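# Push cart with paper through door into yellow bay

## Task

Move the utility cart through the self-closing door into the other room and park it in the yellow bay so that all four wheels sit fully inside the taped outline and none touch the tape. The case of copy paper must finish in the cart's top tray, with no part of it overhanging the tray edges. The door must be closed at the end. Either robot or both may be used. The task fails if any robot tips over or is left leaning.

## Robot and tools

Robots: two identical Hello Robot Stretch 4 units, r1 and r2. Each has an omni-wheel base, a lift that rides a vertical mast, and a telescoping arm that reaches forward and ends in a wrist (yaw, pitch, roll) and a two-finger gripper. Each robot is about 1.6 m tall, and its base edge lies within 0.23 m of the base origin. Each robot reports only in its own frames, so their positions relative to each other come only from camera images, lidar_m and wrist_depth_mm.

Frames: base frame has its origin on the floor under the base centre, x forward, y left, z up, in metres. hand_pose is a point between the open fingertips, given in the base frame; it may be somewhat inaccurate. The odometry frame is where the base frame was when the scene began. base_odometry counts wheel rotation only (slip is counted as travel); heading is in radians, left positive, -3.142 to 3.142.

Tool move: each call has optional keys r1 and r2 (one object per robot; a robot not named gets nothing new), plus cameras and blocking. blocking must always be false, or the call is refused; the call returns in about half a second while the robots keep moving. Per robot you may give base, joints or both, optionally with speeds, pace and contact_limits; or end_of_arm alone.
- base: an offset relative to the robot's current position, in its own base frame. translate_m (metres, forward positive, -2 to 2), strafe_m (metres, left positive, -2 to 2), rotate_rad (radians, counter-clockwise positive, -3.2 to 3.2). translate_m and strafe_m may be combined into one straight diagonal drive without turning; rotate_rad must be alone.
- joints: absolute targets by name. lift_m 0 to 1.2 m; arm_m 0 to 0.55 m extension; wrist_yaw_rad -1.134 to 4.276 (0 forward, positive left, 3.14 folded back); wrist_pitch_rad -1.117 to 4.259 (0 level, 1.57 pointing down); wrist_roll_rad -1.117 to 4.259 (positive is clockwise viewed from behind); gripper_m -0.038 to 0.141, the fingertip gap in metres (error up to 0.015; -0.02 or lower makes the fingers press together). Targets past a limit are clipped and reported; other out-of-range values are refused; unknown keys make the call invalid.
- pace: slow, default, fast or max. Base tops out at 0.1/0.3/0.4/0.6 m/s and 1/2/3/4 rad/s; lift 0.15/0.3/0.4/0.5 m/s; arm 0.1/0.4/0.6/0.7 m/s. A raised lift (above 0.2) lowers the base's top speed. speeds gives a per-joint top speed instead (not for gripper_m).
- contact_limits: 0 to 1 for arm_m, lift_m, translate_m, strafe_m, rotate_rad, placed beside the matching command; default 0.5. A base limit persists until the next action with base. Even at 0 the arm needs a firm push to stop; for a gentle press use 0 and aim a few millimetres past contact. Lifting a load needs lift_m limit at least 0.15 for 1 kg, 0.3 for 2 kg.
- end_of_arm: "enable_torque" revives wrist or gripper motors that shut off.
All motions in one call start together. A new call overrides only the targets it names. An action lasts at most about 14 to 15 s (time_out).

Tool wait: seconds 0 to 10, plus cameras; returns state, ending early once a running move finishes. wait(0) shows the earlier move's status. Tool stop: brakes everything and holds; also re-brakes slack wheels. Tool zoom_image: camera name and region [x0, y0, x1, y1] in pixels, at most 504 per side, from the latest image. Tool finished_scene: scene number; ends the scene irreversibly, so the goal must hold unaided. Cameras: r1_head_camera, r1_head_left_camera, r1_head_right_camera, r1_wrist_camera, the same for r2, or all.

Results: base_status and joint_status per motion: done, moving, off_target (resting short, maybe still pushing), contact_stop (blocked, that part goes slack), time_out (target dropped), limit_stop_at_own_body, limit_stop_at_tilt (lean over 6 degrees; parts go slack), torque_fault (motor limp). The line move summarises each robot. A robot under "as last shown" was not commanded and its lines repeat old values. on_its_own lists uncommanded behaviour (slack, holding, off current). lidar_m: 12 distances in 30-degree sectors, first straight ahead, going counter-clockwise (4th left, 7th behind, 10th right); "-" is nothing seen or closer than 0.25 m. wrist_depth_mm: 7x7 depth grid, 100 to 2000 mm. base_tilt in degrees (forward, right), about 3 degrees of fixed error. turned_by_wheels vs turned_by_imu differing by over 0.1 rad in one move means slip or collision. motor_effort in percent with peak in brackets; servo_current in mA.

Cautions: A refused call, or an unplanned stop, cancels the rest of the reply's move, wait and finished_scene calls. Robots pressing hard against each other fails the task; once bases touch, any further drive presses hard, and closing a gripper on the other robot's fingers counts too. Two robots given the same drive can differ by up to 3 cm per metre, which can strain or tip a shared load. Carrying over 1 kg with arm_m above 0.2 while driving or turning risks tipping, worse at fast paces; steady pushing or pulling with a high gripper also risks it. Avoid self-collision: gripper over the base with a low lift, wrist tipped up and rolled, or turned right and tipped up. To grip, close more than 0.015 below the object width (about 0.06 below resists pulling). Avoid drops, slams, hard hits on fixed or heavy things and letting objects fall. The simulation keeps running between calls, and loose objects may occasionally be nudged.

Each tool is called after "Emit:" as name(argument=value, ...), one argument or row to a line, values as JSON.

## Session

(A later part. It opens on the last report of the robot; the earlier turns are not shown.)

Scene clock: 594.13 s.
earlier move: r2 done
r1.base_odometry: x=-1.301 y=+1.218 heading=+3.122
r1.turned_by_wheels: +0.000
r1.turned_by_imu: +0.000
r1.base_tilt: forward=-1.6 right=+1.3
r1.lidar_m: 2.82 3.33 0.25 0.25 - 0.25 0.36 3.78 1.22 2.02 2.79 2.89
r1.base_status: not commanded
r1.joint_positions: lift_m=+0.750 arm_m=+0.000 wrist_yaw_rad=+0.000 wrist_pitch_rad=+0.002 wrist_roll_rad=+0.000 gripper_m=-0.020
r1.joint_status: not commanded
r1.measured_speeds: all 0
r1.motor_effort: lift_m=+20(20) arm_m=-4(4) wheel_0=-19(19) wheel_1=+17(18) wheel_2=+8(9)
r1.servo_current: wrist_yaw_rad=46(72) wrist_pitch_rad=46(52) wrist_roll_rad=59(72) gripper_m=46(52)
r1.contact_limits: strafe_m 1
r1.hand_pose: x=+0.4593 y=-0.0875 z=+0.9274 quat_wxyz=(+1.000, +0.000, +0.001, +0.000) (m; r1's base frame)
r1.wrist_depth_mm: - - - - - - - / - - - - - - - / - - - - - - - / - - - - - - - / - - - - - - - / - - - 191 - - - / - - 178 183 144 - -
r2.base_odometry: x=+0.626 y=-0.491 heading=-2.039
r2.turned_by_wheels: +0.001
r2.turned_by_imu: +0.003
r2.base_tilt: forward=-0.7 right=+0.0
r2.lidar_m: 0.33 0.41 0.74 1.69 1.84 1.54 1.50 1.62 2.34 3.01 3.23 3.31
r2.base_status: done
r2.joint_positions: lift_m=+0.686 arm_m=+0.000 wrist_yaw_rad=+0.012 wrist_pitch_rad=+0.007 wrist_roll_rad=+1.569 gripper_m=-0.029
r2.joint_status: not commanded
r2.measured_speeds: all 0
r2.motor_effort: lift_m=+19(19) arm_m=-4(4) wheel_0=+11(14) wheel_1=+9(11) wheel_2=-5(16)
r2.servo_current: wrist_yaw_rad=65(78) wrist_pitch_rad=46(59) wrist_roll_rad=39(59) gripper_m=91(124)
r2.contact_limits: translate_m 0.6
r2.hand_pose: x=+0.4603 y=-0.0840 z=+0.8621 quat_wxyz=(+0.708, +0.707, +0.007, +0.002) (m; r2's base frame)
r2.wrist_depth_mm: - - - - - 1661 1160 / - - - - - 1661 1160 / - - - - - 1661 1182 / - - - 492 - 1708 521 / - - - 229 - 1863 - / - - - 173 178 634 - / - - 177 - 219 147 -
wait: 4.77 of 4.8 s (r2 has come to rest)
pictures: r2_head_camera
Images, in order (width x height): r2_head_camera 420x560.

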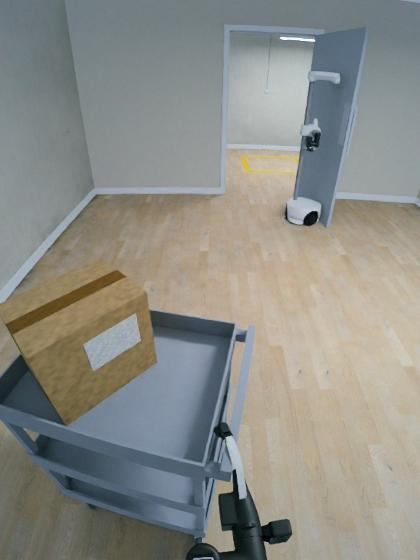

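Emit:
move(
  blocking=false,
  r2={"joints":{"gripper_m":0.12}},
)

Emit:
wait(
  seconds=1.3,
)

Emit:
move(
  blocking=false,
  r2={"base":{"translate_m":-0.25}},
)

Emit:
wait(
  seconds=2,
)

Emit:
move(
  blocking=false,
  r2={"base":{"strafe_m":-0.7}},
)

Emit:
wait(
  seconds=4,
)

Emit:
move(
  blocking=false,
  r2={"base":{"translate_m":1.05}},
)

Emit:
wait(
  seconds=5,
)

Emit:
move(
  blocking=false,
  r2={"base":{"rotate_rad":2.04}},
)

Emit:
wait(
  seconds=3,
  cameras=["r2_head_camera","r2_wrist_camera","r1_head_left_camera","r1_head_camera"],
)

Scene clock: 639.23 s.
move: r2 moving
r1: as last shown
r1.lidar_m: 2.83 3.34 0.25 0.25 - 0.25 0.38 3.79 1.19 2.04 2.77 2.88
r1.motor_effort: lift_m=+20(20) arm_m=-4(4) wheel_0=-19(20) wheel_1=+17(18) wheel_2=+8(8)
r1.servo_current: wrist_yaw_rad=46(65) wrist_pitch_rad=46(52) wrist_roll_rad=65(65) gripper_m=46(46)
r1.contact_limits: strafe_m 1
r1.wrist_depth_mm: - - - - - - - / - - - - - - - / - - - - - - - / - - - - - - - / - - - - - - - / - - - 191 - - - / - - 177 183 143 - -
r2.base_odometry: x=+0.626 y=-0.491 heading=-2.039
r2.turned_by_wheels: +0.000
r2.turned_by_imu: +0.000
r2.base_tilt: forward=-0.7 right=+0.1
r2.lidar_m: 0.35 0.40 0.71 1.71 1.85 1.55 1.52 1.63 2.35 3.01 3.20 3.35
r2.base_status: not commanded
r2.joint_positions: lift_m=+0.686 arm_m=+0.000 wrist_yaw_rad=+0.012 wrist_pitch_rad=+0.007 wrist_roll_rad=+1.569 gripper_m=-0.003
r2.joint_status: gripper_m moving
r2.measured_speeds: all 0
r2.motor_effort: lift_m=+19(19) arm_m=-4(4) wheel_0=+11(12) wheel_1=+9(9) wheel_2=-4(4)
r2.servo_current: wrist_yaw_rad=65(78) wrist_pitch_rad=39(52) wrist_roll_rad=52(59) gripper_m=65(91)
r2.contact_limits: translate_m 0.6
r2.hand_pose: x=+0.4603 y=-0.0840 z=+0.8621 quat_wxyz=(+0.708, +0.707, +0.007, +0.002) (m; r2's base frame)
r2.wrist_depth_mm: - - - - - 1661 1160 / - - - - - 1661 1160 / - - - - - 1661 1160 / - - - 504 - 1708 535 / - - - 232 - 1808 - / - - - 174 181 634 - / - - 173 - 132 - -
pictures: none

Scene clock: 640.53 s.
earlier move: r2 moving
r1.base_odometry: x=-1.301 y=+1.218 heading=+3.122
r1.turned_by_wheels: +0.000
r1.turned_by_imu: +0.000
r1.base_tilt: forward=-1.6 right=+1.3
r1.lidar_m: 2.82 3.32 0.25 0.25 - 0.25 0.37 3.78 1.20 2.02 2.79 2.88
r1.base_status: not commanded
r1.joint_positions: lift_m=+0.750 arm_m=+0.000 wrist_yaw_rad=+0.000 wrist_pitch_rad=+0.002 wrist_roll_rad=+0.000 gripper_m=-0.020
r1.joint_status: not commanded
r1.measured_speeds: all 0
r1.motor_effort: lift_m=+20(20) arm_m=-4(4) wheel_0=-19(20) wheel_1=+17(18) wheel_2=+8(9)
r1.servo_current: wrist_yaw_rad=59(72) wrist_pitch_rad=46(52) wrist_roll_rad=59(65) gripper_m=39(52)
r1.contact_limits: strafe_m 1
r1.hand_pose: x=+0.4593 y=-0.0875 z=+0.9274 quat_wxyz=(+1.000, +0.000, +0.001, +0.000) (m; r1's base frame)
r1.wrist_depth_mm: - - - - - - - / - - - - - - - / - - - - - - - / - - - - - - - / - - - - - - - / - - - 191 - - - / - - 178 184 143 - -
r2.base_odometry: x=+0.626 y=-0.491 heading=-2.039
r2.turned_by_wheels: +0.000
r2.turned_by_imu: +0.000
r2.base_tilt: forward=-0.7 right=+0.0
r2.lidar_m: 0.36 0.42 0.73 1.70 1.85 1.56 1.50 1.59 2.35 3.00 3.22 3.36
r2.base_status: not commanded
r2.joint_positions: lift_m=+0.686 arm_m=+0.000 wrist_yaw_rad=+0.012 wrist_pitch_rad=+0.007 wrist_roll_rad=+1.569 gripper_m=+0.118
r2.joint_status: gripper_m moving
r2.measured_speeds: all 0
r2.motor_effort: lift_m=+19(19) arm_m=-4(4) wheel_0=+10(12) wheel_1=+8(9) wheel_2=-4(4)
r2.servo_current: wrist_yaw_rad=78(85) wrist_pitch_rad=46(59) wrist_roll_rad=39(65) gripper_m=78(117)
r2.contact_limits: translate_m 0.6
r2.hand_pose: x=+0.4603 y=-0.0840 z=+0.8621 quat_wxyz=(+0.708, +0.707, +0.007, +0.002) (m; r2's base frame)
r2.wrist_depth_mm: - - - - - 1661 1160 / - - - - - 1618 1182 / - - - - - 1708 1160 / - - - 525 - 1661 521 / - - - 240 - 1808 - / - - - 170 187 654 - / - - 160 - 141 - -
wait: 1.30 s; no rest
pictures: none

Scene clock: 641.03 s.
earlier move: r2 done
move: r2 moving
r1: as last shown
r1.lidar_m: 2.81 3.34 0.25 0.25 - 0.25 0.37 3.77 1.22 2.05 2.79 2.87
r1.motor_effort: lift_m=+20(20) arm_m=-4(4) wheel_0=-19(19) wheel_1=+18(18) wheel_2=+8(8)
r1.servo_current: wrist_yaw_rad=52(65) wrist_pitch_rad=39(46) wrist_roll_rad=59(65) gripper_m=46(46)
r1.contact_limits: strafe_m 1
r1.wrist_depth_mm: - - - - - - - / - - - - - - - / - - - - - - - / - - - - - - - / - - - - - - - / - - - 190 - - - / - - 178 183 143 - -
r2.base_odometry: x=+0.639 y=-0.464 heading=-2.039
r2.turned_by_wheels: +0.000
r2.turned_by_imu: +0.000
r2.base_tilt: forward=-0.7 right=+0.1
r2.lidar_m: 0.39 0.47 0.79 1.70 1.87 1.53 1.49 1.59 2.30 3.01 3.19 3.32
r2.base_status: translate_m moving
r2.joint_positions: lift_m=+0.686 arm_m=+0.000 wrist_yaw_rad=+0.002 wrist_pitch_rad=+0.005 wrist_roll_rad=+1.570 gripper_m=+0.120
r2.joint_status: all done
r2.measured_speeds: translate_m=-0.120 strafe_m=+0.000 rotate_rad=-0.005 lift_m=+0.000 arm_m=+0.000 wrist_yaw_rad=+0.000 wrist_pitch_rad=+0.000 wrist_roll_rad=+0.000
r2.motor_effort: lift_m=+19(19) arm_m=+4(4) wheel_0=-6(9) wheel_1=-7(8) wheel_2=+13(13)
r2.servo_current: wrist_yaw_rad=46(78) wrist_pitch_rad=46(46) wrist_roll_rad=46(52) gripper_m=59(59)
r2.hand_pose: x=+0.4595 y=-0.0867 z=+0.8626 quat_wxyz=(+0.708, +0.707, +0.003, -0.001) (m; r2's base frame)
r2.wrist_depth_mm: - - - - - 1708 1160 / - - - - - 1708 1160 / - - - - - 1708 1205 / - - - 559 - 1756 1098 / - - - 382 469 1708 455 / - - 198 197 200 634 - / - - - - 161 - -
pictures: none

Scene clock: 642.83 s.
earlier move: r2 done
r1.base_odometry: x=-1.301 y=+1.218 heading=+3.122
r1.turned_by_wheels: +0.000
r1.turned_by_imu: +0.000
r1.base_tilt: forward=-1.6 right=+1.3
r1.lidar_m: 2.83 3.33 0.25 0.25 - 0.25 0.37 3.77 1.20 2.03 2.79 2.89
r1.base_status: not commanded
r1.joint_positions: lift_m=+0.750 arm_m=+0.000 wrist_yaw_rad=+0.000 wrist_pitch_rad=+0.002 wrist_roll_rad=+0.000 gripper_m=-0.020
r1.joint_status: not commanded
r1.measured_speeds: all 0
r1.motor_effort: lift_m=+20(20) arm_m=-4(4) wheel_0=-19(19) wheel_1=+18(18) wheel_2=+8(9)
r1.servo_current: wrist_yaw_rad=46(78) wrist_pitch_rad=39(46) wrist_roll_rad=72(72) gripper_m=39(46)
r1.contact_limits: strafe_m 1
r1.hand_pose: x=+0.4593 y=-0.0875 z=+0.9274 quat_wxyz=(+1.000, +0.000, +0.001, +0.000) (m; r1's base frame)
r1.wrist_depth_mm: - - - - - - - / - - - - - - - / - - - - - - - / - - - - - - - / - - - - - - - / - - - 191 - - - / - - 178 183 143 - -
r2.base_odometry: x=+0.738 y=-0.268 heading=-2.039
r2.turned_by_wheels: +0.000
r2.turned_by_imu: +0.000
r2.base_tilt: forward=-0.7 right=+0.1
r2.lidar_m: 0.57 0.69 1.79 1.72 1.74 1.30 1.26 1.36 1.97 2.97 3.21 3.50
r2.base_status: done
r2.joint_positions: lift_m=+0.686 arm_m=+0.000 wrist_yaw_rad=+0.002 wrist_pitch_rad=+0.005 wrist_roll_rad=+1.570 gripper_m=+0.120
r2.joint_status: all done
r2.measured_speeds: all 0
r2.motor_effort: lift_m=+19(19) arm_m=+4(5) wheel_0=-3(10) wheel_1=-4(9) wheel_2=+2(13)
r2.servo_current: wrist_yaw_rad=46(78) wrist_pitch_rad=39(52) wrist_roll_rad=59(59) gripper_m=46(59)
r2.hand_pose: x=+0.4595 y=-0.0867 z=+0.8626 quat_wxyz=(+0.708, +0.707, +0.003, -0.001) (m; r2's base frame)
r2.wrist_depth_mm: - - - - - 1661 1160 / - - - - - 1661 1182 / - - - - - 1661 1182 / - - - - - 1499 1205 / - - - 585 - 854 525 / - - 198 382 199 402 402 / - - 691 - - - -
wait: 1.80 of 2 s (r2 has come to rest)
pictures: none

Scene clock: 643.33 s.
move: r2 moving
r1: as last shown
r1.lidar_m: 2.83 3.30 0.25 0.25 - 0.25 0.39 3.79 1.21 2.05 2.78 2.87
r1.motor_effort: lift_m=+20(20) arm_m=-4(4) wheel_0=-19(19) wheel_1=+18(18) wheel_2=+8(8)
r1.servo_current: wrist_yaw_rad=65(65) wrist_pitch_rad=52(52) wrist_roll_rad=52(72) gripper_m=39(46)
r1.contact_limits: strafe_m 1
r1.wrist_depth_mm: - - - - - - - / - - - - - - - / - - - - - - - / - - - - - - - / - - - - - - - / - - - 191 - - - / - - 177 183 143 - -
r2.base_odometry: x=+0.706 y=-0.252 heading=-2.039
r2.turned_by_wheels: +0.000
r2.turned_by_imu: +0.000
r2.base_tilt: forward=-0.6 right=+0.1
r2.lidar_m: 0.61 0.67 1.81 1.75 1.68 1.29 1.27 1.37 1.97 2.96 3.16 3.54
r2.base_status: strafe_m moving
r2.joint_positions: lift_m=+0.686 arm_m=+0.000 wrist_yaw_rad=+0.002 wrist_pitch_rad=+0.005 wrist_roll_rad=+1.570 gripper_m=+0.120
r2.joint_status: not commanded
r2.measured_speeds: translate_m=-0.001 strafe_m=-0.140 rotate_rad=+0.004 lift_m=+0.000 arm_m=+0.000 wrist_yaw_rad=+0.000 wrist_pitch_rad=+0.000 wrist_roll_rad=+0.000
r2.motor_effort: lift_m=+19(19) arm_m=+4(5) wheel_0=+7(12) wheel_1=-11(12) wheel_2=+0(1)
r2.servo_current: wrist_yaw_rad=52(52) wrist_pitch_rad=46(52) wrist_roll_rad=39(59) gripper_m=46(52)
r2.hand_pose: x=+0.4595 y=-0.0867 z=+0.8626 quat_wxyz=(+0.708, +0.707, +0.003, -0.001) (m; r2's base frame)
r2.wrist_depth_mm: - - - - - 1661 1182 / - - - - - 1708 1182 / - - - - - 1708 1182 / - - - - - 1708 1205 / - - - - - 691 854 / - - 199 377 198 - 459 / - - 715 - 399 397 -
pictures: none

Scene clock: 646.50 s.
earlier move: r2 done
r1.base_odometry: x=-1.301 y=+1.218 heading=+3.122
r1.turned_by_wheels: +0.000
r1.turned_by_imu: +0.000
r1.base_tilt: forward=-1.6 right=+1.3
r1.lidar_m: 2.82 3.31 0.25 0.25 - 0.25 0.39 3.81 1.20 2.05 2.79 2.84
r1.base_status: not commanded
r1.joint_positions: lift_m=+0.750 arm_m=+0.000 wrist_yaw_rad=+0.000 wrist_pitch_rad=+0.002 wrist_roll_rad=+0.000 gripper_m=-0.020
r1.joint_status: not commanded
r1.measured_speeds: all 0
r1.motor_effort: lift_m=+20(20) arm_m=-4(4) wheel_0=-19(19) wheel_1=+18(18) wheel_2=+8(9)
r1.servo_current: wrist_yaw_rad=39(72) wrist_pitch_rad=39(52) wrist_roll_rad=59(72) gripper_m=39(52)
r1.contact_limits: strafe_m 1
r1.hand_pose: x=+0.4593 y=-0.0875 z=+0.9274 quat_wxyz=(+1.000, +0.000, +0.001, +0.000) (m; r1's base frame)
r1.wrist_depth_mm: - - - - - - - / - - - - - - - / - - - - - - - / - - - - - - - / - - - - - - - / - - - 191 - - - / - - 178 183 144 - -
r2.base_odometry: x=+0.114 y=+0.048 heading=-2.039
r2.turned_by_wheels: +0.000
r2.turned_by_imu: +0.001
r2.base_tilt: forward=-0.7 right=+0.0
r2.lidar_m: 3.23 0.90 0.86 2.43 1.78 1.36 1.30 1.41 2.03 2.29 2.44 3.52
r2.base_status: done
r2.joint_positions: lift_m=+0.686 arm_m=+0.000 wrist_yaw_rad=+0.002 wrist_pitch_rad=+0.005 wrist_roll_rad=+1.570 gripper_m=+0.120
r2.joint_status: not commanded
r2.measured_speeds: all 0
r2.motor_effort: lift_m=+19(19) arm_m=+4(5) wheel_0=+3(14) wheel_1=+0(12) wheel_2=+0(1)
r2.servo_current: wrist_yaw_rad=39(59) wrist_pitch_rad=39(52) wrist_roll_rad=39(65) gripper_m=46(59)
r2.hand_pose: x=+0.4595 y=-0.0867 z=+0.8626 quat_wxyz=(+0.708, +0.707, +0.003, -0.001) (m; r2's base frame)
r2.wrist_depth_mm: - - - - - 1708 1205 / - - - - - 1708 1205 / - - - - - 1708 1205 / - - - - - 1756 1205 / - - - - - 1661 1205 / - - 198 - 213 1499 1255 / - - - - - 1756 1182
wait: 3.17 of 4 s (r2 has come to rest)
pictures: none

Scene clock: 647.00 s.
move: r2 moving
r1: as last shown
r1.lidar_m: 2.85 3.34 0.25 0.25 - 0.25 0.36 3.79 1.20 2.03 2.77 2.86
r1.motor_effort: lift_m=+20(20) arm_m=-4(4) wheel_0=-19(19) wheel_1=+17(18) wheel_2=+8(8)
r1.servo_current: wrist_yaw_rad=46(59) wrist_pitch_rad=46(46) wrist_roll_rad=59(65) gripper_m=46(46)
r1.contact_limits: strafe_m 1
r1.wrist_depth_mm: - - - - - - - / - - - - - - - / - - - - - - - / - - - - - - - / - - - - - - - / - - - 191 - - - / - - 178 183 143 - -
r2.base_odometry: x=+0.100 y=+0.020 heading=-2.039
r2.turned_by_wheels: +0.000
r2.turned_by_imu: +0.000
r2.base_tilt: forward=-0.7 right=+0.1
r2.lidar_m: 3.42 0.87 0.85 2.44 1.82 1.39 1.32 1.42 2.07 2.31 2.46 3.55
r2.base_status: translate_m moving
r2.joint_positions: lift_m=+0.686 arm_m=+0.000 wrist_yaw_rad=+0.002 wrist_pitch_rad=+0.005 wrist_roll_rad=+1.570 gripper_m=+0.120
r2.joint_status: not commanded
r2.measured_speeds: translate_m=+0.121 strafe_m=+0.001 rotate_rad=-0.001 lift_m=+0.000 arm_m=+0.000 wrist_yaw_rad=+0.000 wrist_pitch_rad=+0.000 wrist_roll_rad=+0.000
r2.motor_effort: lift_m=+19(19) arm_m=+4(5) wheel_0=+7(11) wheel_1=+7(8) wheel_2=-13(13)
r2.servo_current: wrist_yaw_rad=52(52) wrist_pitch_rad=52(52) wrist_roll_rad=39(46) gripper_m=52(52)
r2.hand_pose: x=+0.4595 y=-0.0867 z=+0.8626 quat_wxyz=(+0.708, +0.707, +0.003, -0.001) (m; r2's base frame)
r2.wrist_depth_mm: - - - - - 1661 1182 / - - - - - 1708 1205 / - - - - - 1756 1182 / - - - - - 1708 1229 / - - - - - 1661 1205 / - - 198 - 214 1537 1205 / - - - - - 1756 1182
pictures: none

Scene clock: 651.50 s.
earlier move: r2 done
r1.base_odometry: x=-1.301 y=+1.218 heading=+3.122
r1.turned_by_wheels: +0.000
r1.turned_by_imu: +0.000
r1.base_tilt: forward=-1.6 right=+1.3
r1.lidar_m: 2.24 3.38 0.25 0.25 - 0.25 0.35 3.80 1.22 2.05 2.79 2.85
r1.base_status: not commanded
r1.joint_positions: lift_m=+0.750 arm_m=+0.000 wrist_yaw_rad=+0.000 wrist_pitch_rad=+0.002 wrist_roll_rad=+0.000 gripper_m=-0.020
r1.joint_status: not commanded
r1.measured_speeds: all 0
r1.motor_effort: lift_m=+20(20) arm_m=-4(4) wheel_0=-19(20) wheel_1=+17(18) wheel_2=+8(8)
r1.servo_current: wrist_yaw_rad=33(72) wrist_pitch_rad=46(52) wrist_roll_rad=33(65) gripper_m=39(52)
r1.contact_limits: strafe_m 1
r1.hand_pose: x=+0.4593 y=-0.0875 z=+0.9274 quat_wxyz=(+1.000, +0.000, +0.001, +0.000) (m; r1's base frame)
r1.wrist_depth_mm: - - - - - - - / - - - - - - - / - - - - - - - / - - - - - - - / - - - - - - - / - - - 191 - - - / - - 178 183 144 - -
r2.base_odometry: x=-0.360 y=-0.889 heading=-2.039
r2.turned_by_wheels: +0.000
r2.turned_by_imu: +0.002
r2.base_tilt: forward=-0.6 right=+0.1
r2.lidar_m: 2.26 3.16 2.42 0.51 0.57 2.42 2.34 2.52 2.41 2.37 2.52 2.53
r2.base_status: done
r2.joint_positions: lift_m=+0.686 arm_m=+0.000 wrist_yaw_rad=+0.002 wrist_pitch_rad=+0.005 wrist_roll_rad=+1.570 gripper_m=+0.120
r2.joint_status: not commanded
r2.measured_speeds: all 0
r2.motor_effort: lift_m=+19(19) arm_m=+5(5) wheel_0=+3(11) wheel_1=+4(9) wheel_2=-3(13)
r2.servo_current: wrist_yaw_rad=46(65) wrist_pitch_rad=39(52) wrist_roll_rad=59(65) gripper_m=52(59)
r2.hand_pose: x=+0.4595 y=-0.0867 z=+0.8626 quat_wxyz=(+0.708, +0.707, +0.003, -0.001) (m; r2's base frame)
r2.wrist_depth_mm: - - - - - 1618 1160 / - - - - - 1661 1182 / - - - - - 1708 1182 / - - - - - 1756 1205 / - - - - - 1618 1205 / - - 199 - 214 1499 1182 / - - - - - 1708 1182
wait: 4.50 of 5 s (r2 has come to rest)
pictures: none

Scene clock: 652.00 s.
move: r2 moving
r1: as last shown
r1.lidar_m: 2.23 3.30 0.25 0.25 - 0.25 0.38 3.80 1.20 2.04 2.81 2.86
r1.motor_effort: lift_m=+20(20) arm_m=-4(4) wheel_0=-19(19) wheel_1=+18(18) wheel_2=+8(9)
r1.servo_current: wrist_yaw_rad=39(59) wrist_pitch_rad=46(52) wrist_roll_rad=39(59) gripper_m=46(46)
r1.contact_limits: strafe_m 1
r1.wrist_depth_mm: - - - - - - - / - - - - - - - / - - - - - - - / - - - - - - - / - - - - - - - / - - - 191 - - - / - - 178 183 143 - -
r2.base_odometry: x=-0.360 y=-0.889 heading=-1.788
r2.turned_by_wheels: +0.251
r2.turned_by_imu: +0.244
r2.base_tilt: forward=-0.7 right=+0.1
r2.lidar_m: 3.48 2.68 0.53 0.51 0.68 2.34 2.37 2.67 2.37 2.39 2.87 2.21
r2.base_status: rotate_rad moving
r2.joint_positions: lift_m=+0.686 arm_m=+0.000 wrist_yaw_rad=+0.002 wrist_pitch_rad=+0.005 wrist_roll_rad=+1.570 gripper_m=+0.120
r2.joint_status: not commanded
r2.measured_speeds: translate_m=-0.001 strafe_m=+0.000 rotate_rad=+0.974 lift_m=+0.000 arm_m=+0.000 wrist_yaw_rad=+0.000 wrist_pitch_rad=+0.000 wrist_roll_rad=+0.000
r2.motor_effort: lift_m=+19(19) arm_m=+4(5) wheel_0=-7(10) wheel_1=-10(10) wheel_2=-10(11)
r2.servo_current: wrist_yaw_rad=46(59) wrist_pitch_rad=46(46) wrist_roll_rad=52(52) gripper_m=52(59)
r2.hand_pose: x=+0.4594 y=-0.0867 z=+0.8626 quat_wxyz=(+0.708, +0.707, +0.003, -0.001) (m; r2's base frame)
r2.wrist_depth_mm: - - - - - 1708 1160 / - - - - - 1756 1160 / - - - - - 1756 1182 / - - - - - 1756 1182 / - - - - - 1618 1182 / - - 198 - 214 1464 1229 / - - - - - 1756 1205
pictures: none

Scene clock: 653.83 s.
earlier move: r2 done
r1.base_odometry: x=-1.301 y=+1.218 heading=+3.122
r1.turned_by_wheels: +0.000
r1.turned_by_imu: +0.000
r1.base_tilt: forward=-1.6 right=+1.3
r1.lidar_m: 2.46 3.34 0.25 0.25 - 0.25 0.37 3.80 1.22 2.03 2.78 2.86
r1.base_status: not commanded
r1.joint_positions: lift_m=+0.750 arm_m=+0.000 wrist_yaw_rad=+0.000 wrist_pitch_rad=+0.002 wrist_roll_rad=+0.000 gripper_m=-0.020
r1.joint_status: not commanded
r1.measured_speeds: all 0
r1.motor_effort: lift_m=+20(20) arm_m=-4(4) wheel_0=-19(19) wheel_1=+17(18) wheel_2=+8(9)
r1.servo_current: wrist_yaw_rad=65(65) wrist_pitch_rad=46(52) wrist_roll_rad=52(65) gripper_m=46(52)
r1.contact_limits: strafe_m 1
r1.hand_pose: x=+0.4593 y=-0.0875 z=+0.9274 quat_wxyz=(+1.000, +0.000, +0.001, +0.000) (m; r1's base frame)
r1.wrist_depth_mm: - - - - - - - / - - - - - - - / - - - - - - - / - - - - - - - / - - - - - - - / - - - 190 - - - / - - 177 184 143 - -
r2.base_odometry: x=-0.360 y=-0.889 heading=+0.001
r2.turned_by_wheels: +1.788
r2.turned_by_imu: +1.741
r2.base_tilt: forward=-0.7 right=+0.1
r2.lidar_m: 0.53 2.43 2.35 2.47 2.49 2.39 2.49 2.55 2.31 3.37 2.45 0.49
r2.base_status: done
r2.joint_positions: lift_m=+0.686 arm_m=+0.000 wrist_yaw_rad=+0.002 wrist_pitch_rad=+0.005 wrist_roll_rad=+1.570 gripper_m=+0.120
r2.joint_status: not commanded
r2.measured_speeds: all 0
r2.motor_effort: lift_m=+19(19) arm_m=+4(5) wheel_0=-3(12) wheel_1=-2(10) wheel_2=-5(14)
r2.servo_current: wrist_yaw_rad=52(59) wrist_pitch_rad=46(52) wrist_roll_rad=46(59) gripper_m=52(59)
r2.hand_pose: x=+0.4595 y=-0.0867 z=+0.8626 quat_wxyz=(+0.708, +0.707, +0.003, -0.001) (m; r2's base frame)
r2.wrist_depth_mm: 1863 1921 554 273 279 285 290 / - - 544 246 317 - - / - - 707 330 355 - - / - - - 375 - - - / - - - 449 - - 473 / - - 198 492 198 554 544 / - - - - - 1708 1205
wait: 1.83 of 3 s (r2 has come to rest)
pictures: r1_head_camera, r1_head_left_camera, r2_head_camera, r2_wrist_camera
Images, in order (width x height): r1_head_camera 420x560, r1_head_left_camera 420x672, r2_head_camera 420x560, r2_wrist_camera 616x392.

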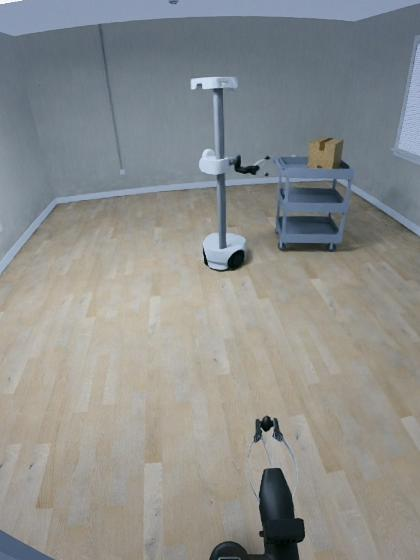

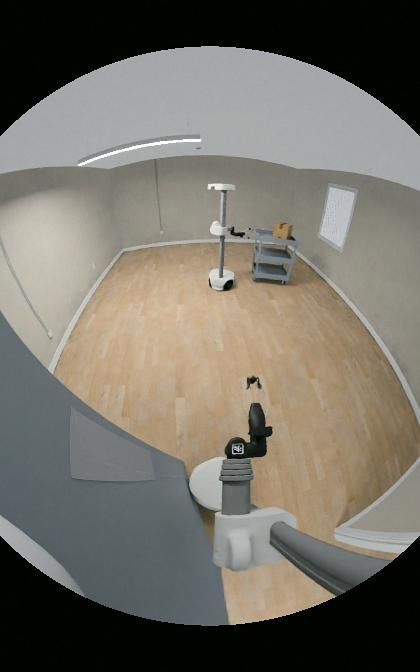

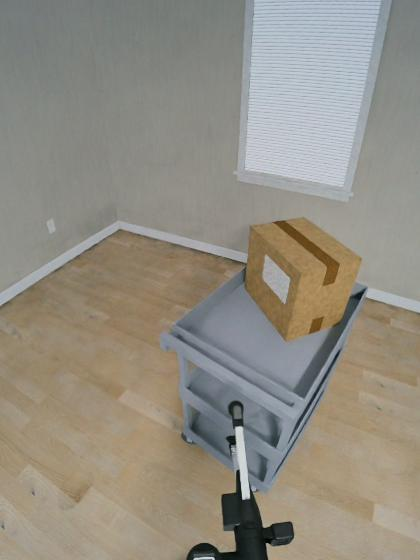

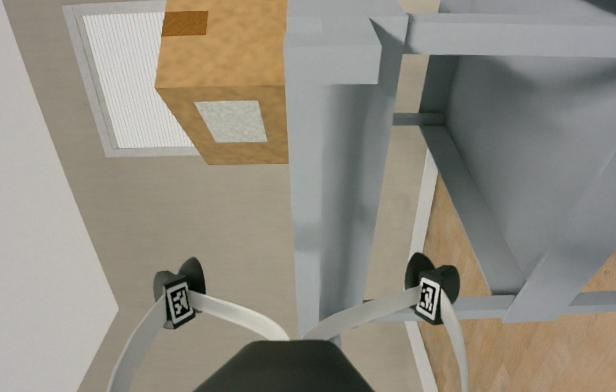

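Emit:
move(
  blocking=false,
  r2={"base":{"translate_m":0.22},"contact_limits":{"translate_m":0.2}},
)

Emit:
wait(
  seconds=2,
  cameras=["r2_head_camera","r2_wrist_camera"],
)

Scene clock: 660.47 s.
move: r2 moving
r1: as last shown
r1.lidar_m: 2.46 3.34 0.25 0.25 - 0.25 0.35 3.77 1.22 2.02 2.78 2.86
r1.motor_effort: lift_m=+20(20) arm_m=-4(4) wheel_0=-19(19) wheel_1=+18(18) wheel_2=+8(8)
r1.servo_current: wrist_yaw_rad=46(59) wrist_pitch_rad=52(52) wrist_roll_rad=46(59) gripper_m=39(52)
r1.contact_limits: strafe_m 1
r1.wrist_depth_mm: - - - - - - - / - - - - - - - / - - - - - - - / - - - - - - - / - - - - - - - / - - - 191 - - - / - - 177 183 143 - -
r2.base_odometry: x=-0.329 y=-0.889 heading=+0.001
r2.turned_by_wheels: +0.000
r2.turned_by_imu: +0.001
r2.base_tilt: forward=-0.7 right=+0.1
r2.lidar_m: 0.52 2.42 2.35 2.47 2.51 2.40 2.53 2.53 2.26 3.35 2.44 0.48
r2.base_status: translate_m moving
r2.joint_positions: lift_m=+0.686 arm_m=+0.000 wrist_yaw_rad=+0.002 wrist_pitch_rad=+0.005 wrist_roll_rad=+1.570 gripper_m=+0.120
r2.joint_status: not commanded
r2.measured_speeds: translate_m=+0.120 strafe_m=+0.000 rotate_rad=+0.006 lift_m=+0.000 arm_m=+0.000 wrist_yaw_rad=+0.000 wrist_pitch_rad=+0.000 wrist_roll_rad=+0.000
r2.motor_effort: lift_m=+19(19) arm_m=+5(5) wheel_0=+8(10) wheel_1=+8(8) wheel_2=-11(14)
r2.servo_current: wrist_yaw_rad=46(52) wrist_pitch_rad=39(52) wrist_roll_rad=59(59) gripper_m=52(52)
r2.contact_limits: translate_m 0.2
r2.hand_pose: x=+0.4595 y=-0.0867 z=+0.8626 quat_wxyz=(+0.708, +0.707, +0.003, -0.001) (m; r2's base frame)
r2.wrist_depth_mm: 1863 1863 535 218 249 260 259 / - - 521 282 290 - - / - - 683 307 324 - - / - - - 349 - - - / - - - 404 - - 439 / - - 198 384 200 549 512 / - - - - - 1661 1205
pictures: none

Scene clock: 662.13 s.
earlier move: r2 done
r1.base_odometry: x=-1.301 y=+1.218 heading=+3.122
r1.turned_by_wheels: +0.000
r1.turned_by_imu: +0.000
r1.base_tilt: forward=-1.6 right=+1.3
r1.lidar_m: 2.59 3.32 0.25 0.25 - 0.25 0.37 3.80 1.18 2.03 2.79 2.87
r1.base_status: not commanded
r1.joint_positions: lift_m=+0.750 arm_m=+0.000 wrist_yaw_rad=+0.000 wrist_pitch_rad=+0.002 wrist_roll_rad=+0.000 gripper_m=-0.020
r1.joint_status: not commanded
r1.measured_speeds: all 0
r1.motor_effort: lift_m=+20(20) arm_m=-4(4) wheel_0=-19(19) wheel_1=+18(18) wheel_2=+8(9)
r1.servo_current: wrist_yaw_rad=65(72) wrist_pitch_rad=39(52) wrist_roll_rad=52(65) gripper_m=39(52)
r1.contact_limits: strafe_m 1
r1.hand_pose: x=+0.4593 y=-0.0875 z=+0.9274 quat_wxyz=(+1.000, +0.000, +0.001, +0.000) (m; r1's base frame)
r1.wrist_depth_mm: - - - - - - - / - - - - - - - / - - - - - - - / - - - - - - - / - - - - - - - / - - - 191 - - - / - - 178 183 143 - -
r2.base_odometry: x=-0.140 y=-0.889 heading=+0.001
r2.turned_by_wheels: +0.000
r2.turned_by_imu: +0.000
r2.base_tilt: forward=-0.7 right=+0.1
r2.lidar_m: 0.47 2.31 2.24 2.35 2.68 2.55 2.68 2.68 2.39 3.10 2.25 0.32
r2.base_status: done
r2.joint_positions: lift_m=+0.686 arm_m=+0.000 wrist_yaw_rad=+0.002 wrist_pitch_rad=+0.005 wrist_roll_rad=+1.570 gripper_m=+0.120
r2.joint_status: not commanded
r2.measured_speeds: all 0
r2.motor_effort: lift_m=+19(19) arm_m=+4(5) wheel_0=+5(11) wheel_1=+3(8) wheel_2=-5(14)
r2.servo_current: wrist_yaw_rad=46(65) wrist_pitch_rad=46(52) wrist_roll_rad=46(59) gripper_m=52(59)
r2.contact_limits: translate_m 0.2
r2.hand_pose: x=+0.4595 y=-0.0867 z=+0.8626 quat_wxyz=(+0.708, +0.707, +0.003, -0.001) (m; r2's base frame)
r2.wrist_depth_mm: 1661 353 359 - 137 - - / 1808 473 452 - 153 - - / - - 609 - 173 - - / - - - 113 198 1576 - / - - - 132 224 1618 488 / - - 198 154 213 1430 1205 / - - - - 373 377 382
wait: 1.67 of 2 s (r2 has come to rest)
pictures: r2_head_camera, r2_wrist_camera
Images, in order (width x height): r2_head_camera 420x560, r2_wrist_camera 616x392.

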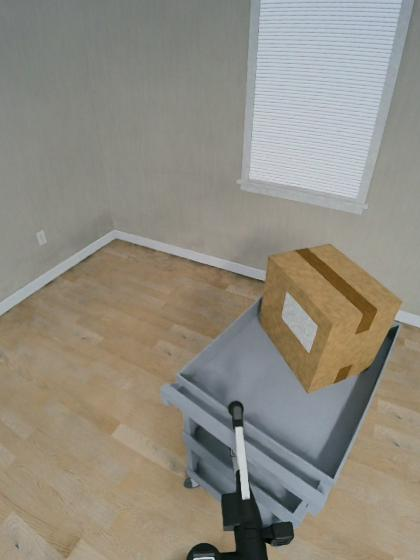

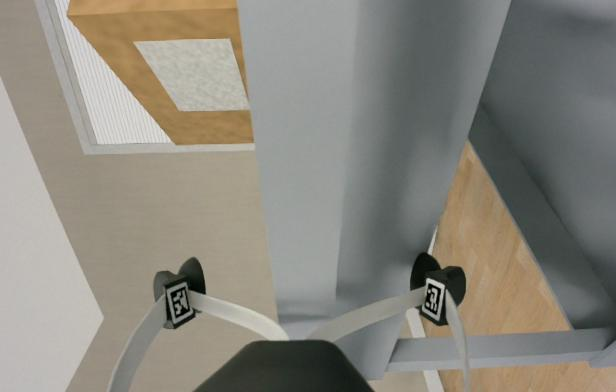

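Emit:
move(
  blocking=false,
  r2={"joints":{"gripper_m":-0.03}},
)

Emit:
wait(
  seconds=1.8,
  cameras=["r2_head_camera","r2_wrist_camera"],
)

Scene clock: 672.73 s.
move: r2 moving
r1: as last shown
r1.lidar_m: 2.61 3.34 0.25 0.25 - 0.25 0.39 3.78 1.22 2.03 2.76 2.83
r1.motor_effort: lift_m=+20(20) arm_m=-4(4) wheel_0=-19(19) wheel_1=+17(18) wheel_2=+8(8)
r1.servo_current: wrist_yaw_rad=52(52) wrist_pitch_rad=39(52) wrist_roll_rad=52(59) gripper_m=46(46)
r1.contact_limits: strafe_m 1
r1.wrist_depth_mm: - - - - - - - / - - - - - - - / - - - - - - - / - - - - - - - / - - - - - - - / - - - 191 - - - / - - 178 183 144 - -
r2.base_odometry: x=-0.140 y=-0.889 heading=+0.001
r2.turned_by_wheels: +0.000
r2.turned_by_imu: +0.001
r2.base_tilt: forward=-0.7 right=+0.1
r2.lidar_m: 0.44 2.33 2.25 2.31 2.68 2.57 2.68 2.68 2.36 3.10 2.29 0.35
r2.base_status: not commanded
r2.joint_positions: lift_m=+0.686 arm_m=+0.000 wrist_yaw_rad=+0.002 wrist_pitch_rad=+0.005 wrist_roll_rad=+1.570 gripper_m=+0.106
r2.joint_status: gripper_m moving
r2.measured_speeds: all 0
r2.motor_effort: lift_m=+19(19) arm_m=+4(4) wheel_0=+4(5) wheel_1=+2(3) wheel_2=-5(5)
r2.servo_current: wrist_yaw_rad=46(59) wrist_pitch_rad=52(52) wrist_roll_rad=39(59) gripper_m=72(104)
r2.contact_limits: translate_m 0.2
r2.hand_pose: x=+0.4595 y=-0.0867 z=+0.8626 quat_wxyz=(+0.708, +0.707, +0.003, -0.001) (m; r2's base frame)
r2.wrist_depth_mm: 1661 366 362 - 138 - - / 1808 477 455 - - - - / - - 621 - 174 - - / - - - 114 200 1576 - / - - - 134 225 1618 492 / - - 195 155 197 1499 452 / - - - - 375 375 1098
pictures: none

Scene clock: 674.47 s.
earlier move: r2 done
r1.base_odometry: x=-1.301 y=+1.218 heading=+3.122
r1.turned_by_wheels: +0.000
r1.turned_by_imu: +0.000
r1.base_tilt: forward=-1.6 right=+1.2
r1.lidar_m: 2.61 3.30 0.25 0.25 - 0.25 0.38 3.79 1.21 2.03 2.80 2.84
r1.base_status: not commanded
r1.joint_positions: lift_m=+0.750 arm_m=+0.000 wrist_yaw_rad=+0.000 wrist_pitch_rad=+0.002 wrist_roll_rad=+0.000 gripper_m=-0.020
r1.joint_status: not commanded
r1.measured_speeds: all 0
r1.motor_effort: lift_m=+20(20) arm_m=-4(4) wheel_0=-19(19) wheel_1=+17(18) wheel_2=+8(8)
r1.servo_current: wrist_yaw_rad=46(72) wrist_pitch_rad=46(52) wrist_roll_rad=46(59) gripper_m=46(52)
r1.contact_limits: strafe_m 1
r1.hand_pose: x=+0.4593 y=-0.0875 z=+0.9274 quat_wxyz=(+1.000, +0.000, +0.001, +0.000) (m; r1's base frame)
r1.wrist_depth_mm: - - - - - - - / - - - - - - - / - - - - - - - / - - - - - - - / - - - - - - - / - - - 191 - - - / - - 178 183 144 - -
r2.base_odometry: x=-0.140 y=-0.889 heading=+0.001
r2.turned_by_wheels: +0.000
r2.turned_by_imu: +0.000
r2.base_tilt: forward=-0.7 right=+0.1
r2.lidar_m: 0.45 2.34 2.25 2.33 2.68 2.55 2.68 2.71 2.37 3.10 2.28 0.34
r2.base_status: not commanded
r2.joint_positions: lift_m=+0.686 arm_m=+0.000 wrist_yaw_rad=+0.002 wrist_pitch_rad=+0.005 wrist_roll_rad=+1.570 gripper_m=-0.028
r2.joint_status: all done
r2.measured_speeds: all 0
r2.motor_effort: lift_m=+19(19) arm_m=+4(5) wheel_0=+3(5) wheel_1=+2(3) wheel_2=-5(6)
r2.servo_current: wrist_yaw_rad=46(59) wrist_pitch_rad=46(52) wrist_roll_rad=46(59) gripper_m=117(254)
r2.contact_limits: translate_m 0.2
r2.hand_pose: x=+0.4595 y=-0.0867 z=+0.8626 quat_wxyz=(+0.708, +0.707, +0.003, -0.001) (m; r2's base frame)
r2.wrist_depth_mm: 1756 349 351 - 135 - - / 1808 462 439 - 150 - - / - - 591 - 168 - - / - - - 106 190 549 - / - - - 125 220 1576 488 / - - 183 150 179 1499 1182 / - - - - 357 357 359
wait: 1.73 of 1.8 s (r2 has come to rest)
pictures: r2_head_camera, r2_wrist_camera
Images, in order (width x height): r2_head_camera 420x560, r2_wrist_camera 616x392.

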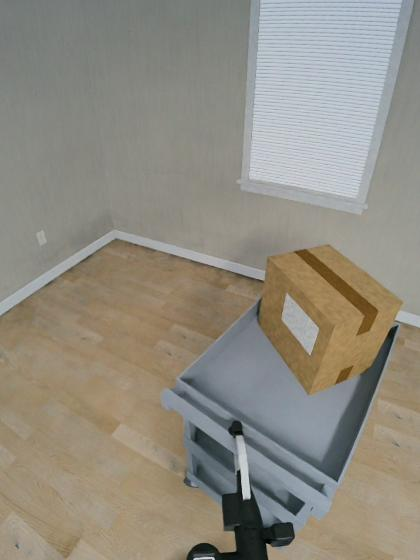

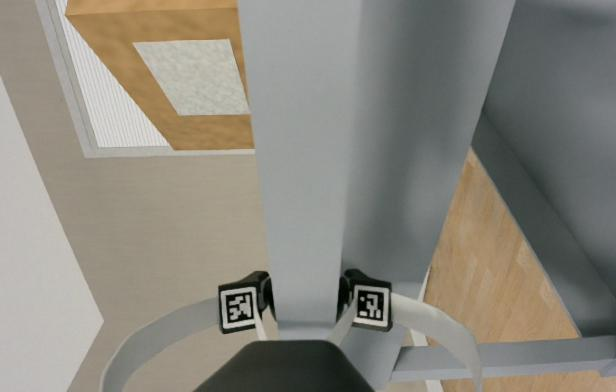

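Emit:
move(
  blocking=false,
  r2={"base":{"rotate_rad":0.3},"pace":"slow","contact_limits":{"rotate_rad":0.6}},
)

Emit:
wait(
  seconds=1.2,
)

Emit:
move(
  blocking=false,
  r2={"base":{"rotate_rad":0.3},"pace":"slow","contact_limits":{"rotate_rad":0.6}},
)

Emit:
wait(
  seconds=1.2,
  cameras=["r2_head_camera"],
)

Emit:
move(
  blocking=false,
  r2={"base":{"rotate_rad":0.3},"pace":"slow","contact_limits":{"rotate_rad":0.6}},
)

Emit:
wait(
  seconds=1.5,
  cameras=["r2_head_camera","r2_wrist_camera","r1_head_camera"],
)

Scene clock: 704.73 s.
move: r2 moving
r1: as last shown
r1.base_tilt: forward=-1.6 right=+1.3
r1.lidar_m: 2.58 3.31 0.25 0.25 - 0.25 0.39 3.81 1.16 2.03 2.78 2.88
r1.motor_effort: lift_m=+20(20) arm_m=-4(4) wheel_0=-19(19) wheel_1=+18(18) wheel_2=+8(9)
r1.servo_current: wrist_yaw_rad=39(72) wrist_pitch_rad=52(52) wrist_roll_rad=59(65) gripper_m=46(46)
r1.contact_limits: strafe_m 1
r1.wrist_depth_mm: - - - - - - - / - - - - - - - / - - - - - - - / - - - - - - - / - - - - - - - / - - - 191 - - - / - - 178 182 144 - -
r2.base_odometry: x=-0.140 y=-0.889 heading=+0.125
r2.turned_by_wheels: +0.124
r2.turned_by_imu: +0.121
r2.base_tilt: forward=-0.7 right=+0.1
r2.lidar_m: 0.46 2.28 2.21 2.45 2.61 2.58 2.81 2.36 3.55 2.77 0.36 0.30
r2.base_status: rotate_rad moving
r2.joint_positions: lift_m=+0.686 arm_m=+0.000 wrist_yaw_rad=-0.008 wrist_pitch_rad=+0.005 wrist_roll_rad=+1.570 gripper_m=-0.028
r2.joint_status: not commanded
r2.measured_speeds: translate_m=+0.001 strafe_m=-0.001 rotate_rad=+0.487 lift_m=+0.000 arm_m=+0.000 wrist_yaw_rad=+0.000 wrist_pitch_rad=+0.000 wrist_roll_rad=+0.000
r2.motor_effort: lift_m=+19(19) arm_m=+4(4) wheel_0=-14(16) wheel_1=-9(11) wheel_2=-13(14)
r2.servo_current: wrist_yaw_rad=65(65) wrist_pitch_rad=46(52) wrist_roll_rad=52(52) gripper_m=117(130)
r2.contact_limits: rotate_rad 0.6
r2.hand_pose: x=+0.4585 y=-0.0898 z=+0.8626 quat_wxyz=(+0.707, +0.707, -0.001, -0.005) (m; r2's base frame)
r2.wrist_depth_mm: 1708 384 373 - - 119 - / 1863 1921 492 - - 132 - / - - - - 160 - - / - - - - 182 1430 508 / - - - 113 219 1618 466 / - - 185 137 179 1499 424 / - - - - 373 1661 1118
pictures: none

Scene clock: 705.63 s.
earlier move: r2 done
r1.base_odometry: x=-1.301 y=+1.218 heading=+3.122
r1.turned_by_wheels: +0.000
r1.turned_by_imu: +0.000
r1.base_tilt: forward=-1.5 right=+1.3
r1.lidar_m: 2.61 3.30 0.25 0.25 - 0.25 0.39 3.79 1.22 2.04 2.76 2.94
r1.base_status: not commanded
r1.joint_positions: lift_m=+0.750 arm_m=+0.000 wrist_yaw_rad=+0.000 wrist_pitch_rad=+0.002 wrist_roll_rad=+0.000 gripper_m=-0.020
r1.joint_status: not commanded
r1.measured_speeds: all 0
r1.motor_effort: lift_m=+20(20) arm_m=-4(4) wheel_0=-19(19) wheel_1=+18(18) wheel_2=+8(9)
r1.servo_current: wrist_yaw_rad=39(72) wrist_pitch_rad=39(52) wrist_roll_rad=52(65) gripper_m=46(46)
r1.contact_limits: strafe_m 1
r1.hand_pose: x=+0.4593 y=-0.0875 z=+0.9274 quat_wxyz=(+1.000, +0.000, +0.001, +0.000) (m; r1's base frame)
r1.wrist_depth_mm: - - - - - - - / - - - - - - - / - - - - - - - / - - - - - - - / - - - - - - - / - - - 191 - - - / - - 178 183 143 - -
r2.base_odometry: x=-0.140 y=-0.889 heading=+0.299
r2.turned_by_wheels: +0.174
r2.turned_by_imu: +0.170
r2.base_tilt: forward=-0.7 right=+0.0
r2.lidar_m: 0.46 2.25 2.23 2.69 2.57 2.59 3.07 2.33 3.56 2.49 0.30 0.32
r2.base_status: done
r2.joint_positions: lift_m=+0.686 arm_m=+0.000 wrist_yaw_rad=-0.009 wrist_pitch_rad=+0.005 wrist_roll_rad=+1.570 gripper_m=-0.029
r2.joint_status: not commanded
r2.measured_speeds: all 0
r2.motor_effort: lift_m=+19(19) arm_m=+4(4) wheel_0=-3(16) wheel_1=-7(11) wheel_2=-10(14)
r2.servo_current: wrist_yaw_rad=72(72) wrist_pitch_rad=52(52) wrist_roll_rad=46(59) gripper_m=91(130)
r2.contact_limits: rotate_rad 0.6
r2.hand_pose: x=+0.4585 y=-0.0900 z=+0.8626 quat_wxyz=(+0.707, +0.707, -0.001, -0.005) (m; r2's base frame)
r2.wrist_depth_mm: - - - - - - - / - - - - - - - / - - - - - - - / - - - - - - 462 / - - - - - 1464 445 / - - - - 167 387 1118 / - - - - - 1537 1160
wait: 0.90 of 1.2 s (r2 has come to rest)
pictures: none

Scene clock: 706.13 s.
move: r2 moving
r1: as last shown
r1.base_tilt: forward=-1.6 right=+1.3
r1.lidar_m: 2.59 3.33 0.25 0.25 - 0.25 0.35 3.77 1.23 2.04 2.78 2.94
r1.motor_effort: lift_m=+20(20) arm_m=-4(4) wheel_0=-19(19) wheel_1=+17(18) wheel_2=+8(8)
r1.servo_current: wrist_yaw_rad=59(59) wrist_pitch_rad=46(52) wrist_roll_rad=33(65) gripper_m=39(46)
r1.contact_limits: strafe_m 1
r1.wrist_depth_mm: - - - - - - - / - - - - - - - / - - - - - - - / - - - - - - - / - - - - - - - / - - - 191 - - - / - - 177 183 144 - -
r2.base_odometry: x=-0.140 y=-0.889 heading=+0.423
r2.turned_by_wheels: +0.124
r2.turned_by_imu: +0.119
r2.base_tilt: forward=-0.7 right=+0.1
r2.lidar_m: 0.48 2.23 2.30 2.78 2.54 2.62 3.39 2.39 3.49 2.35 0.32 0.31
r2.base_status: rotate_rad moving
r2.joint_positions: lift_m=+0.686 arm_m=+0.000 wrist_yaw_rad=-0.033 wrist_pitch_rad=+0.005 wrist_roll_rad=+1.570 gripper_m=-0.029
r2.joint_status: not commanded
r2.measured_speeds: translate_m=+0.000 strafe_m=+0.000 rotate_rad=+0.485 lift_m=+0.000 arm_m=+0.000 wrist_yaw_rad=-0.079 wrist_pitch_rad=+0.000 wrist_roll_rad=+0.000
r2.motor_effort: lift_m=+19(19) arm_m=+4(4) wheel_0=-20(20) wheel_1=-14(14) wheel_2=-21(21)
r2.servo_current: wrist_yaw_rad=215(215) wrist_pitch_rad=39(52) wrist_roll_rad=46(59) gripper_m=91(91)
r2.contact_limits: rotate_rad 0.6
r2.hand_pose: x=+0.4562 y=-0.0970 z=+0.8626 quat_wxyz=(+0.707, +0.707, -0.010, -0.014) (m; r2's base frame)
r2.wrist_depth_mm: - - - - - - - / - - - - - - - / - - - - - - - / - - - - - - 466 / - - - - - 392 433 / - - 182 136 178 392 1182 / - - - - - 1576 1118
pictures: none

Scene clock: 707.33 s.
earlier move: r2 moving
r1.base_odometry: x=-1.301 y=+1.218 heading=+3.122
r1.turned_by_wheels: +0.000
r1.turned_by_imu: +0.000
r1.base_tilt: forward=-1.6 right=+1.3
r1.lidar_m: 2.60 3.33 0.25 0.25 - 0.25 0.36 3.80 1.22 2.03 2.78 3.40
r1.base_status: not commanded
r1.joint_positions: lift_m=+0.750 arm_m=+0.000 wrist_yaw_rad=+0.000 wrist_pitch_rad=+0.002 wrist_roll_rad=+0.000 gripper_m=-0.020
r1.joint_status: not commanded
r1.measured_speeds: all 0
r1.motor_effort: lift_m=+20(20) arm_m=-4(4) wheel_0=-18(20) wheel_1=+17(18) wheel_2=+8(8)
r1.servo_current: wrist_yaw_rad=65(65) wrist_pitch_rad=46(52) wrist_roll_rad=46(65) gripper_m=46(46)
r1.contact_limits: strafe_m 1
r1.hand_pose: x=+0.4593 y=-0.0875 z=+0.9274 quat_wxyz=(+1.000, +0.000, +0.001, +0.000) (m; r1's base frame)
r1.wrist_depth_mm: - - - - - - - / - - - - - - - / - - - - - - - / - - - - - - - / - - - - - - - / - - - 191 - - - / - - 178 183 143 - -
r2.base_odometry: x=-0.140 y=-0.889 heading=+0.599
r2.turned_by_wheels: +0.176
r2.turned_by_imu: +0.154
r2.base_tilt: forward=-0.7 right=+0.1
r2.lidar_m: 0.44 2.23 2.39 2.64 2.56 2.70 2.63 2.61 2.95 2.23 2.12 0.36
r2.base_status: rotate_rad moving
r2.joint_positions: lift_m=+0.686 arm_m=+0.000 wrist_yaw_rad=+0.003 wrist_pitch_rad=+0.005 wrist_roll_rad=+1.570 gripper_m=-0.029
r2.joint_status: not commanded
r2.measured_speeds: translate_m=+0.000 strafe_m=+0.000 rotate_rad=+0.000 lift_m=+0.000 arm_m=+0.000 wrist_yaw_rad=-0.008 wrist_pitch_rad=+0.000 wrist_roll_rad=+0.000
r2.motor_effort: lift_m=+19(19) arm_m=-4(4) wheel_0=+2(26) wheel_1=-4(15) wheel_2=-4(25)
r2.servo_current: wrist_yaw_rad=46(390) wrist_pitch_rad=46(52) wrist_roll_rad=39(65) gripper_m=98(98)
r2.contact_limits: rotate_rad 0.6
r2.hand_pose: x=+0.4596 y=-0.0866 z=+0.8626 quat_wxyz=(+0.708, +0.707, +0.003, -0.001) (m; r2's base frame)
r2.wrist_depth_mm: - 353 362 - 146 - - / - 418 421 - 160 - - / - - 535 108 176 - - / - - - 120 196 - - / - - - 135 220 1576 496 / - - 186 158 177 1576 466 / - 137 - - 340 349 407
wait: 1.20 s; no rest
pictures: r2_head_camera
Images, in order (width x height): r2_head_camera 420x560.

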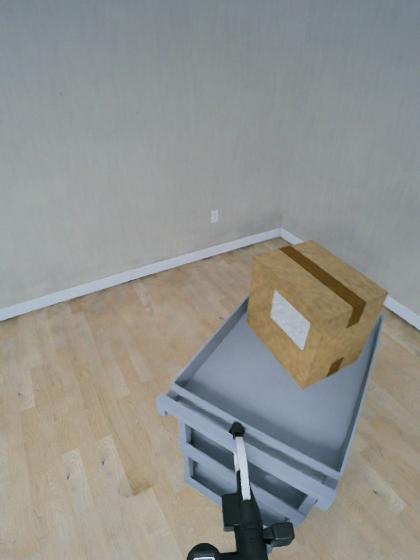

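Scene clock: 707.83 s.
earlier move: r2 done
move: r2 moving
r1: as last shown
r1.lidar_m: 2.57 3.35 0.25 0.25 - 0.25 0.38 3.78 1.20 2.03 2.77 3.46
r1.motor_effort: lift_m=+20(20) arm_m=-4(4) wheel_0=-19(20) wheel_1=+17(18) wheel_2=+8(9)
r1.servo_current: wrist_yaw_rad=65(72) wrist_pitch_rad=39(46) wrist_roll_rad=46(52) gripper_m=39(52)
r1.contact_limits: strafe_m 1
r1.wrist_depth_mm: - - - - - - - / - - - - - - - / - - - - - - - / - - - - - - - / - - - - - - - / - - - 191 - - - / - - 177 183 144 - -
r2.base_odometry: x=-0.140 y=-0.889 heading=+0.723
r2.turned_by_wheels: +0.125
r2.turned_by_imu: +0.121
r2.base_tilt: forward=-0.7 right=+0.1
r2.lidar_m: 0.42 2.24 2.49 2.60 2.56 2.84 2.62 3.56 2.70 2.20 2.12 0.37
r2.base_status: rotate_rad moving
r2.joint_positions: lift_m=+0.686 arm_m=+0.000 wrist_yaw_rad=-0.005 wrist_pitch_rad=+0.005 wrist_roll_rad=+1.570 gripper_m=-0.029
r2.joint_status: not commanded
r2.measured_speeds: translate_m=+0.001 strafe_m=-0.002 rotate_rad=+0.488 lift_m=+0.000 arm_m=+0.000 wrist_yaw_rad=+0.000 wrist_pitch_rad=+0.000 wrist_roll_rad=+0.000
r2.motor_effort: lift_m=+19(19) arm_m=-4(4) wheel_0=-13(13) wheel_1=-7(9) wheel_2=-11(12)
r2.servo_current: wrist_yaw_rad=52(59) wrist_pitch_rad=52(52) wrist_roll_rad=39(59) gripper_m=98(98)
r2.contact_limits: rotate_rad 0.6
r2.hand_pose: x=+0.4589 y=-0.0887 z=+0.8626 quat_wxyz=(+0.708, +0.707, +0.000, -0.003) (m; r2's base frame)
r2.wrist_depth_mm: - 397 399 106 162 - - / - 399 402 117 174 - - / - - 484 124 189 - - / - - 627 135 205 - - / - - - 148 224 1661 - / - - 186 165 178 1499 480 / - - - - - 1756 1160
pictures: none

Scene clock: 708.73 s.
earlier move: r2 done
r1.base_odometry: x=-1.301 y=+1.218 heading=+3.122
r1.turned_by_wheels: +0.000
r1.turned_by_imu: +0.000
r1.base_tilt: forward=-1.6 right=+1.3
r1.lidar_m: 2.60 3.33 0.25 0.25 - 0.25 0.37 3.78 1.22 2.02 2.79 3.47
r1.base_status: not commanded
r1.joint_positions: lift_m=+0.750 arm_m=+0.000 wrist_yaw_rad=+0.000 wrist_pitch_rad=+0.002 wrist_roll_rad=+0.000 gripper_m=-0.020
r1.joint_status: not commanded
r1.measured_speeds: all 0
r1.motor_effort: lift_m=+20(20) arm_m=-4(4) wheel_0=-19(20) wheel_1=+17(18) wheel_2=+8(9)
r1.servo_current: wrist_yaw_rad=52(72) wrist_pitch_rad=46(46) wrist_roll_rad=59(59) gripper_m=46(52)
r1.contact_limits: strafe_m 1
r1.hand_pose: x=+0.4593 y=-0.0875 z=+0.9274 quat_wxyz=(+1.000, +0.000, +0.001, +0.000) (m; r1's base frame)
r1.wrist_depth_mm: - - - - - - - / - - - - - - - / - - - - - - - / - - - - - - - / - - - - - - - / - - - 190 - - - / - - 178 183 144 - -
r2.base_odometry: x=-0.141 y=-0.889 heading=+0.898
r2.turned_by_wheels: +0.175
r2.turned_by_imu: +0.170
r2.base_tilt: forward=-0.6 right=+0.1
r2.lidar_m: 0.43 2.25 2.78 2.57 2.59 3.17 2.63 3.60 2.42 2.14 2.15 0.37
r2.base_status: done
r2.joint_positions: lift_m=+0.686 arm_m=+0.000 wrist_yaw_rad=+0.003 wrist_pitch_rad=+0.005 wrist_roll_rad=+1.570 gripper_m=-0.029
r2.joint_status: not commanded
r2.measured_speeds: all 0
r2.motor_effort: lift_m=+19(19) arm_m=-4(4) wheel_0=+1(13) wheel_1=-4(10) wheel_2=-4(12)
r2.servo_current: wrist_yaw_rad=46(59) wrist_pitch_rad=39(52) wrist_roll_rad=46(59) gripper_m=91(98)
r2.contact_limits: rotate_rad 0.6
r2.hand_pose: x=+0.4596 y=-0.0864 z=+0.8626 quat_wxyz=(+0.708, +0.707, +0.003, -0.001) (m; r2's base frame)
r2.wrist_depth_mm: - 364 368 - 152 - - / - 407 404 104 165 - - / - - 508 112 180 - - / - - - 128 198 - - / - - - 139 216 1708 512 / - - 183 158 178 1499 480 / - 137 - - - 353 1182
wait: 0.90 of 1.5 s (r2 has come to rest)
pictures: r1_head_camera, r2_head_camera, r2_wrist_camera
Images, in order (width x height): r1_head_camera 420x560, r2_head_camera 420x560, r2_wrist_camera 616x392.

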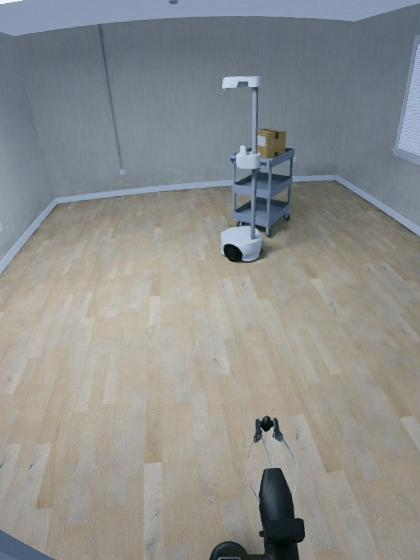

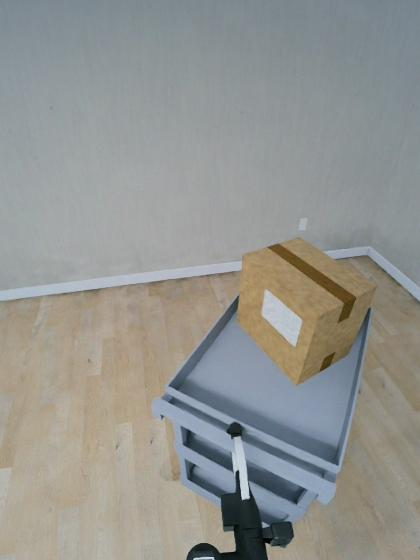

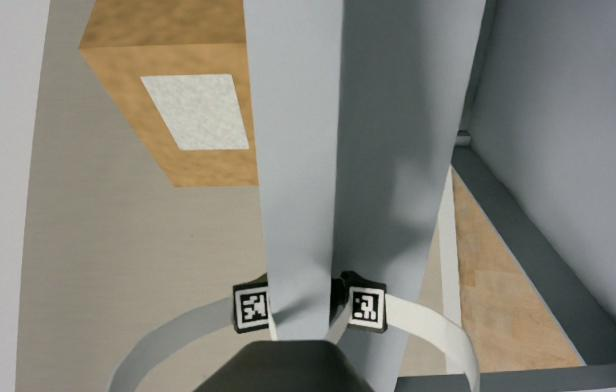

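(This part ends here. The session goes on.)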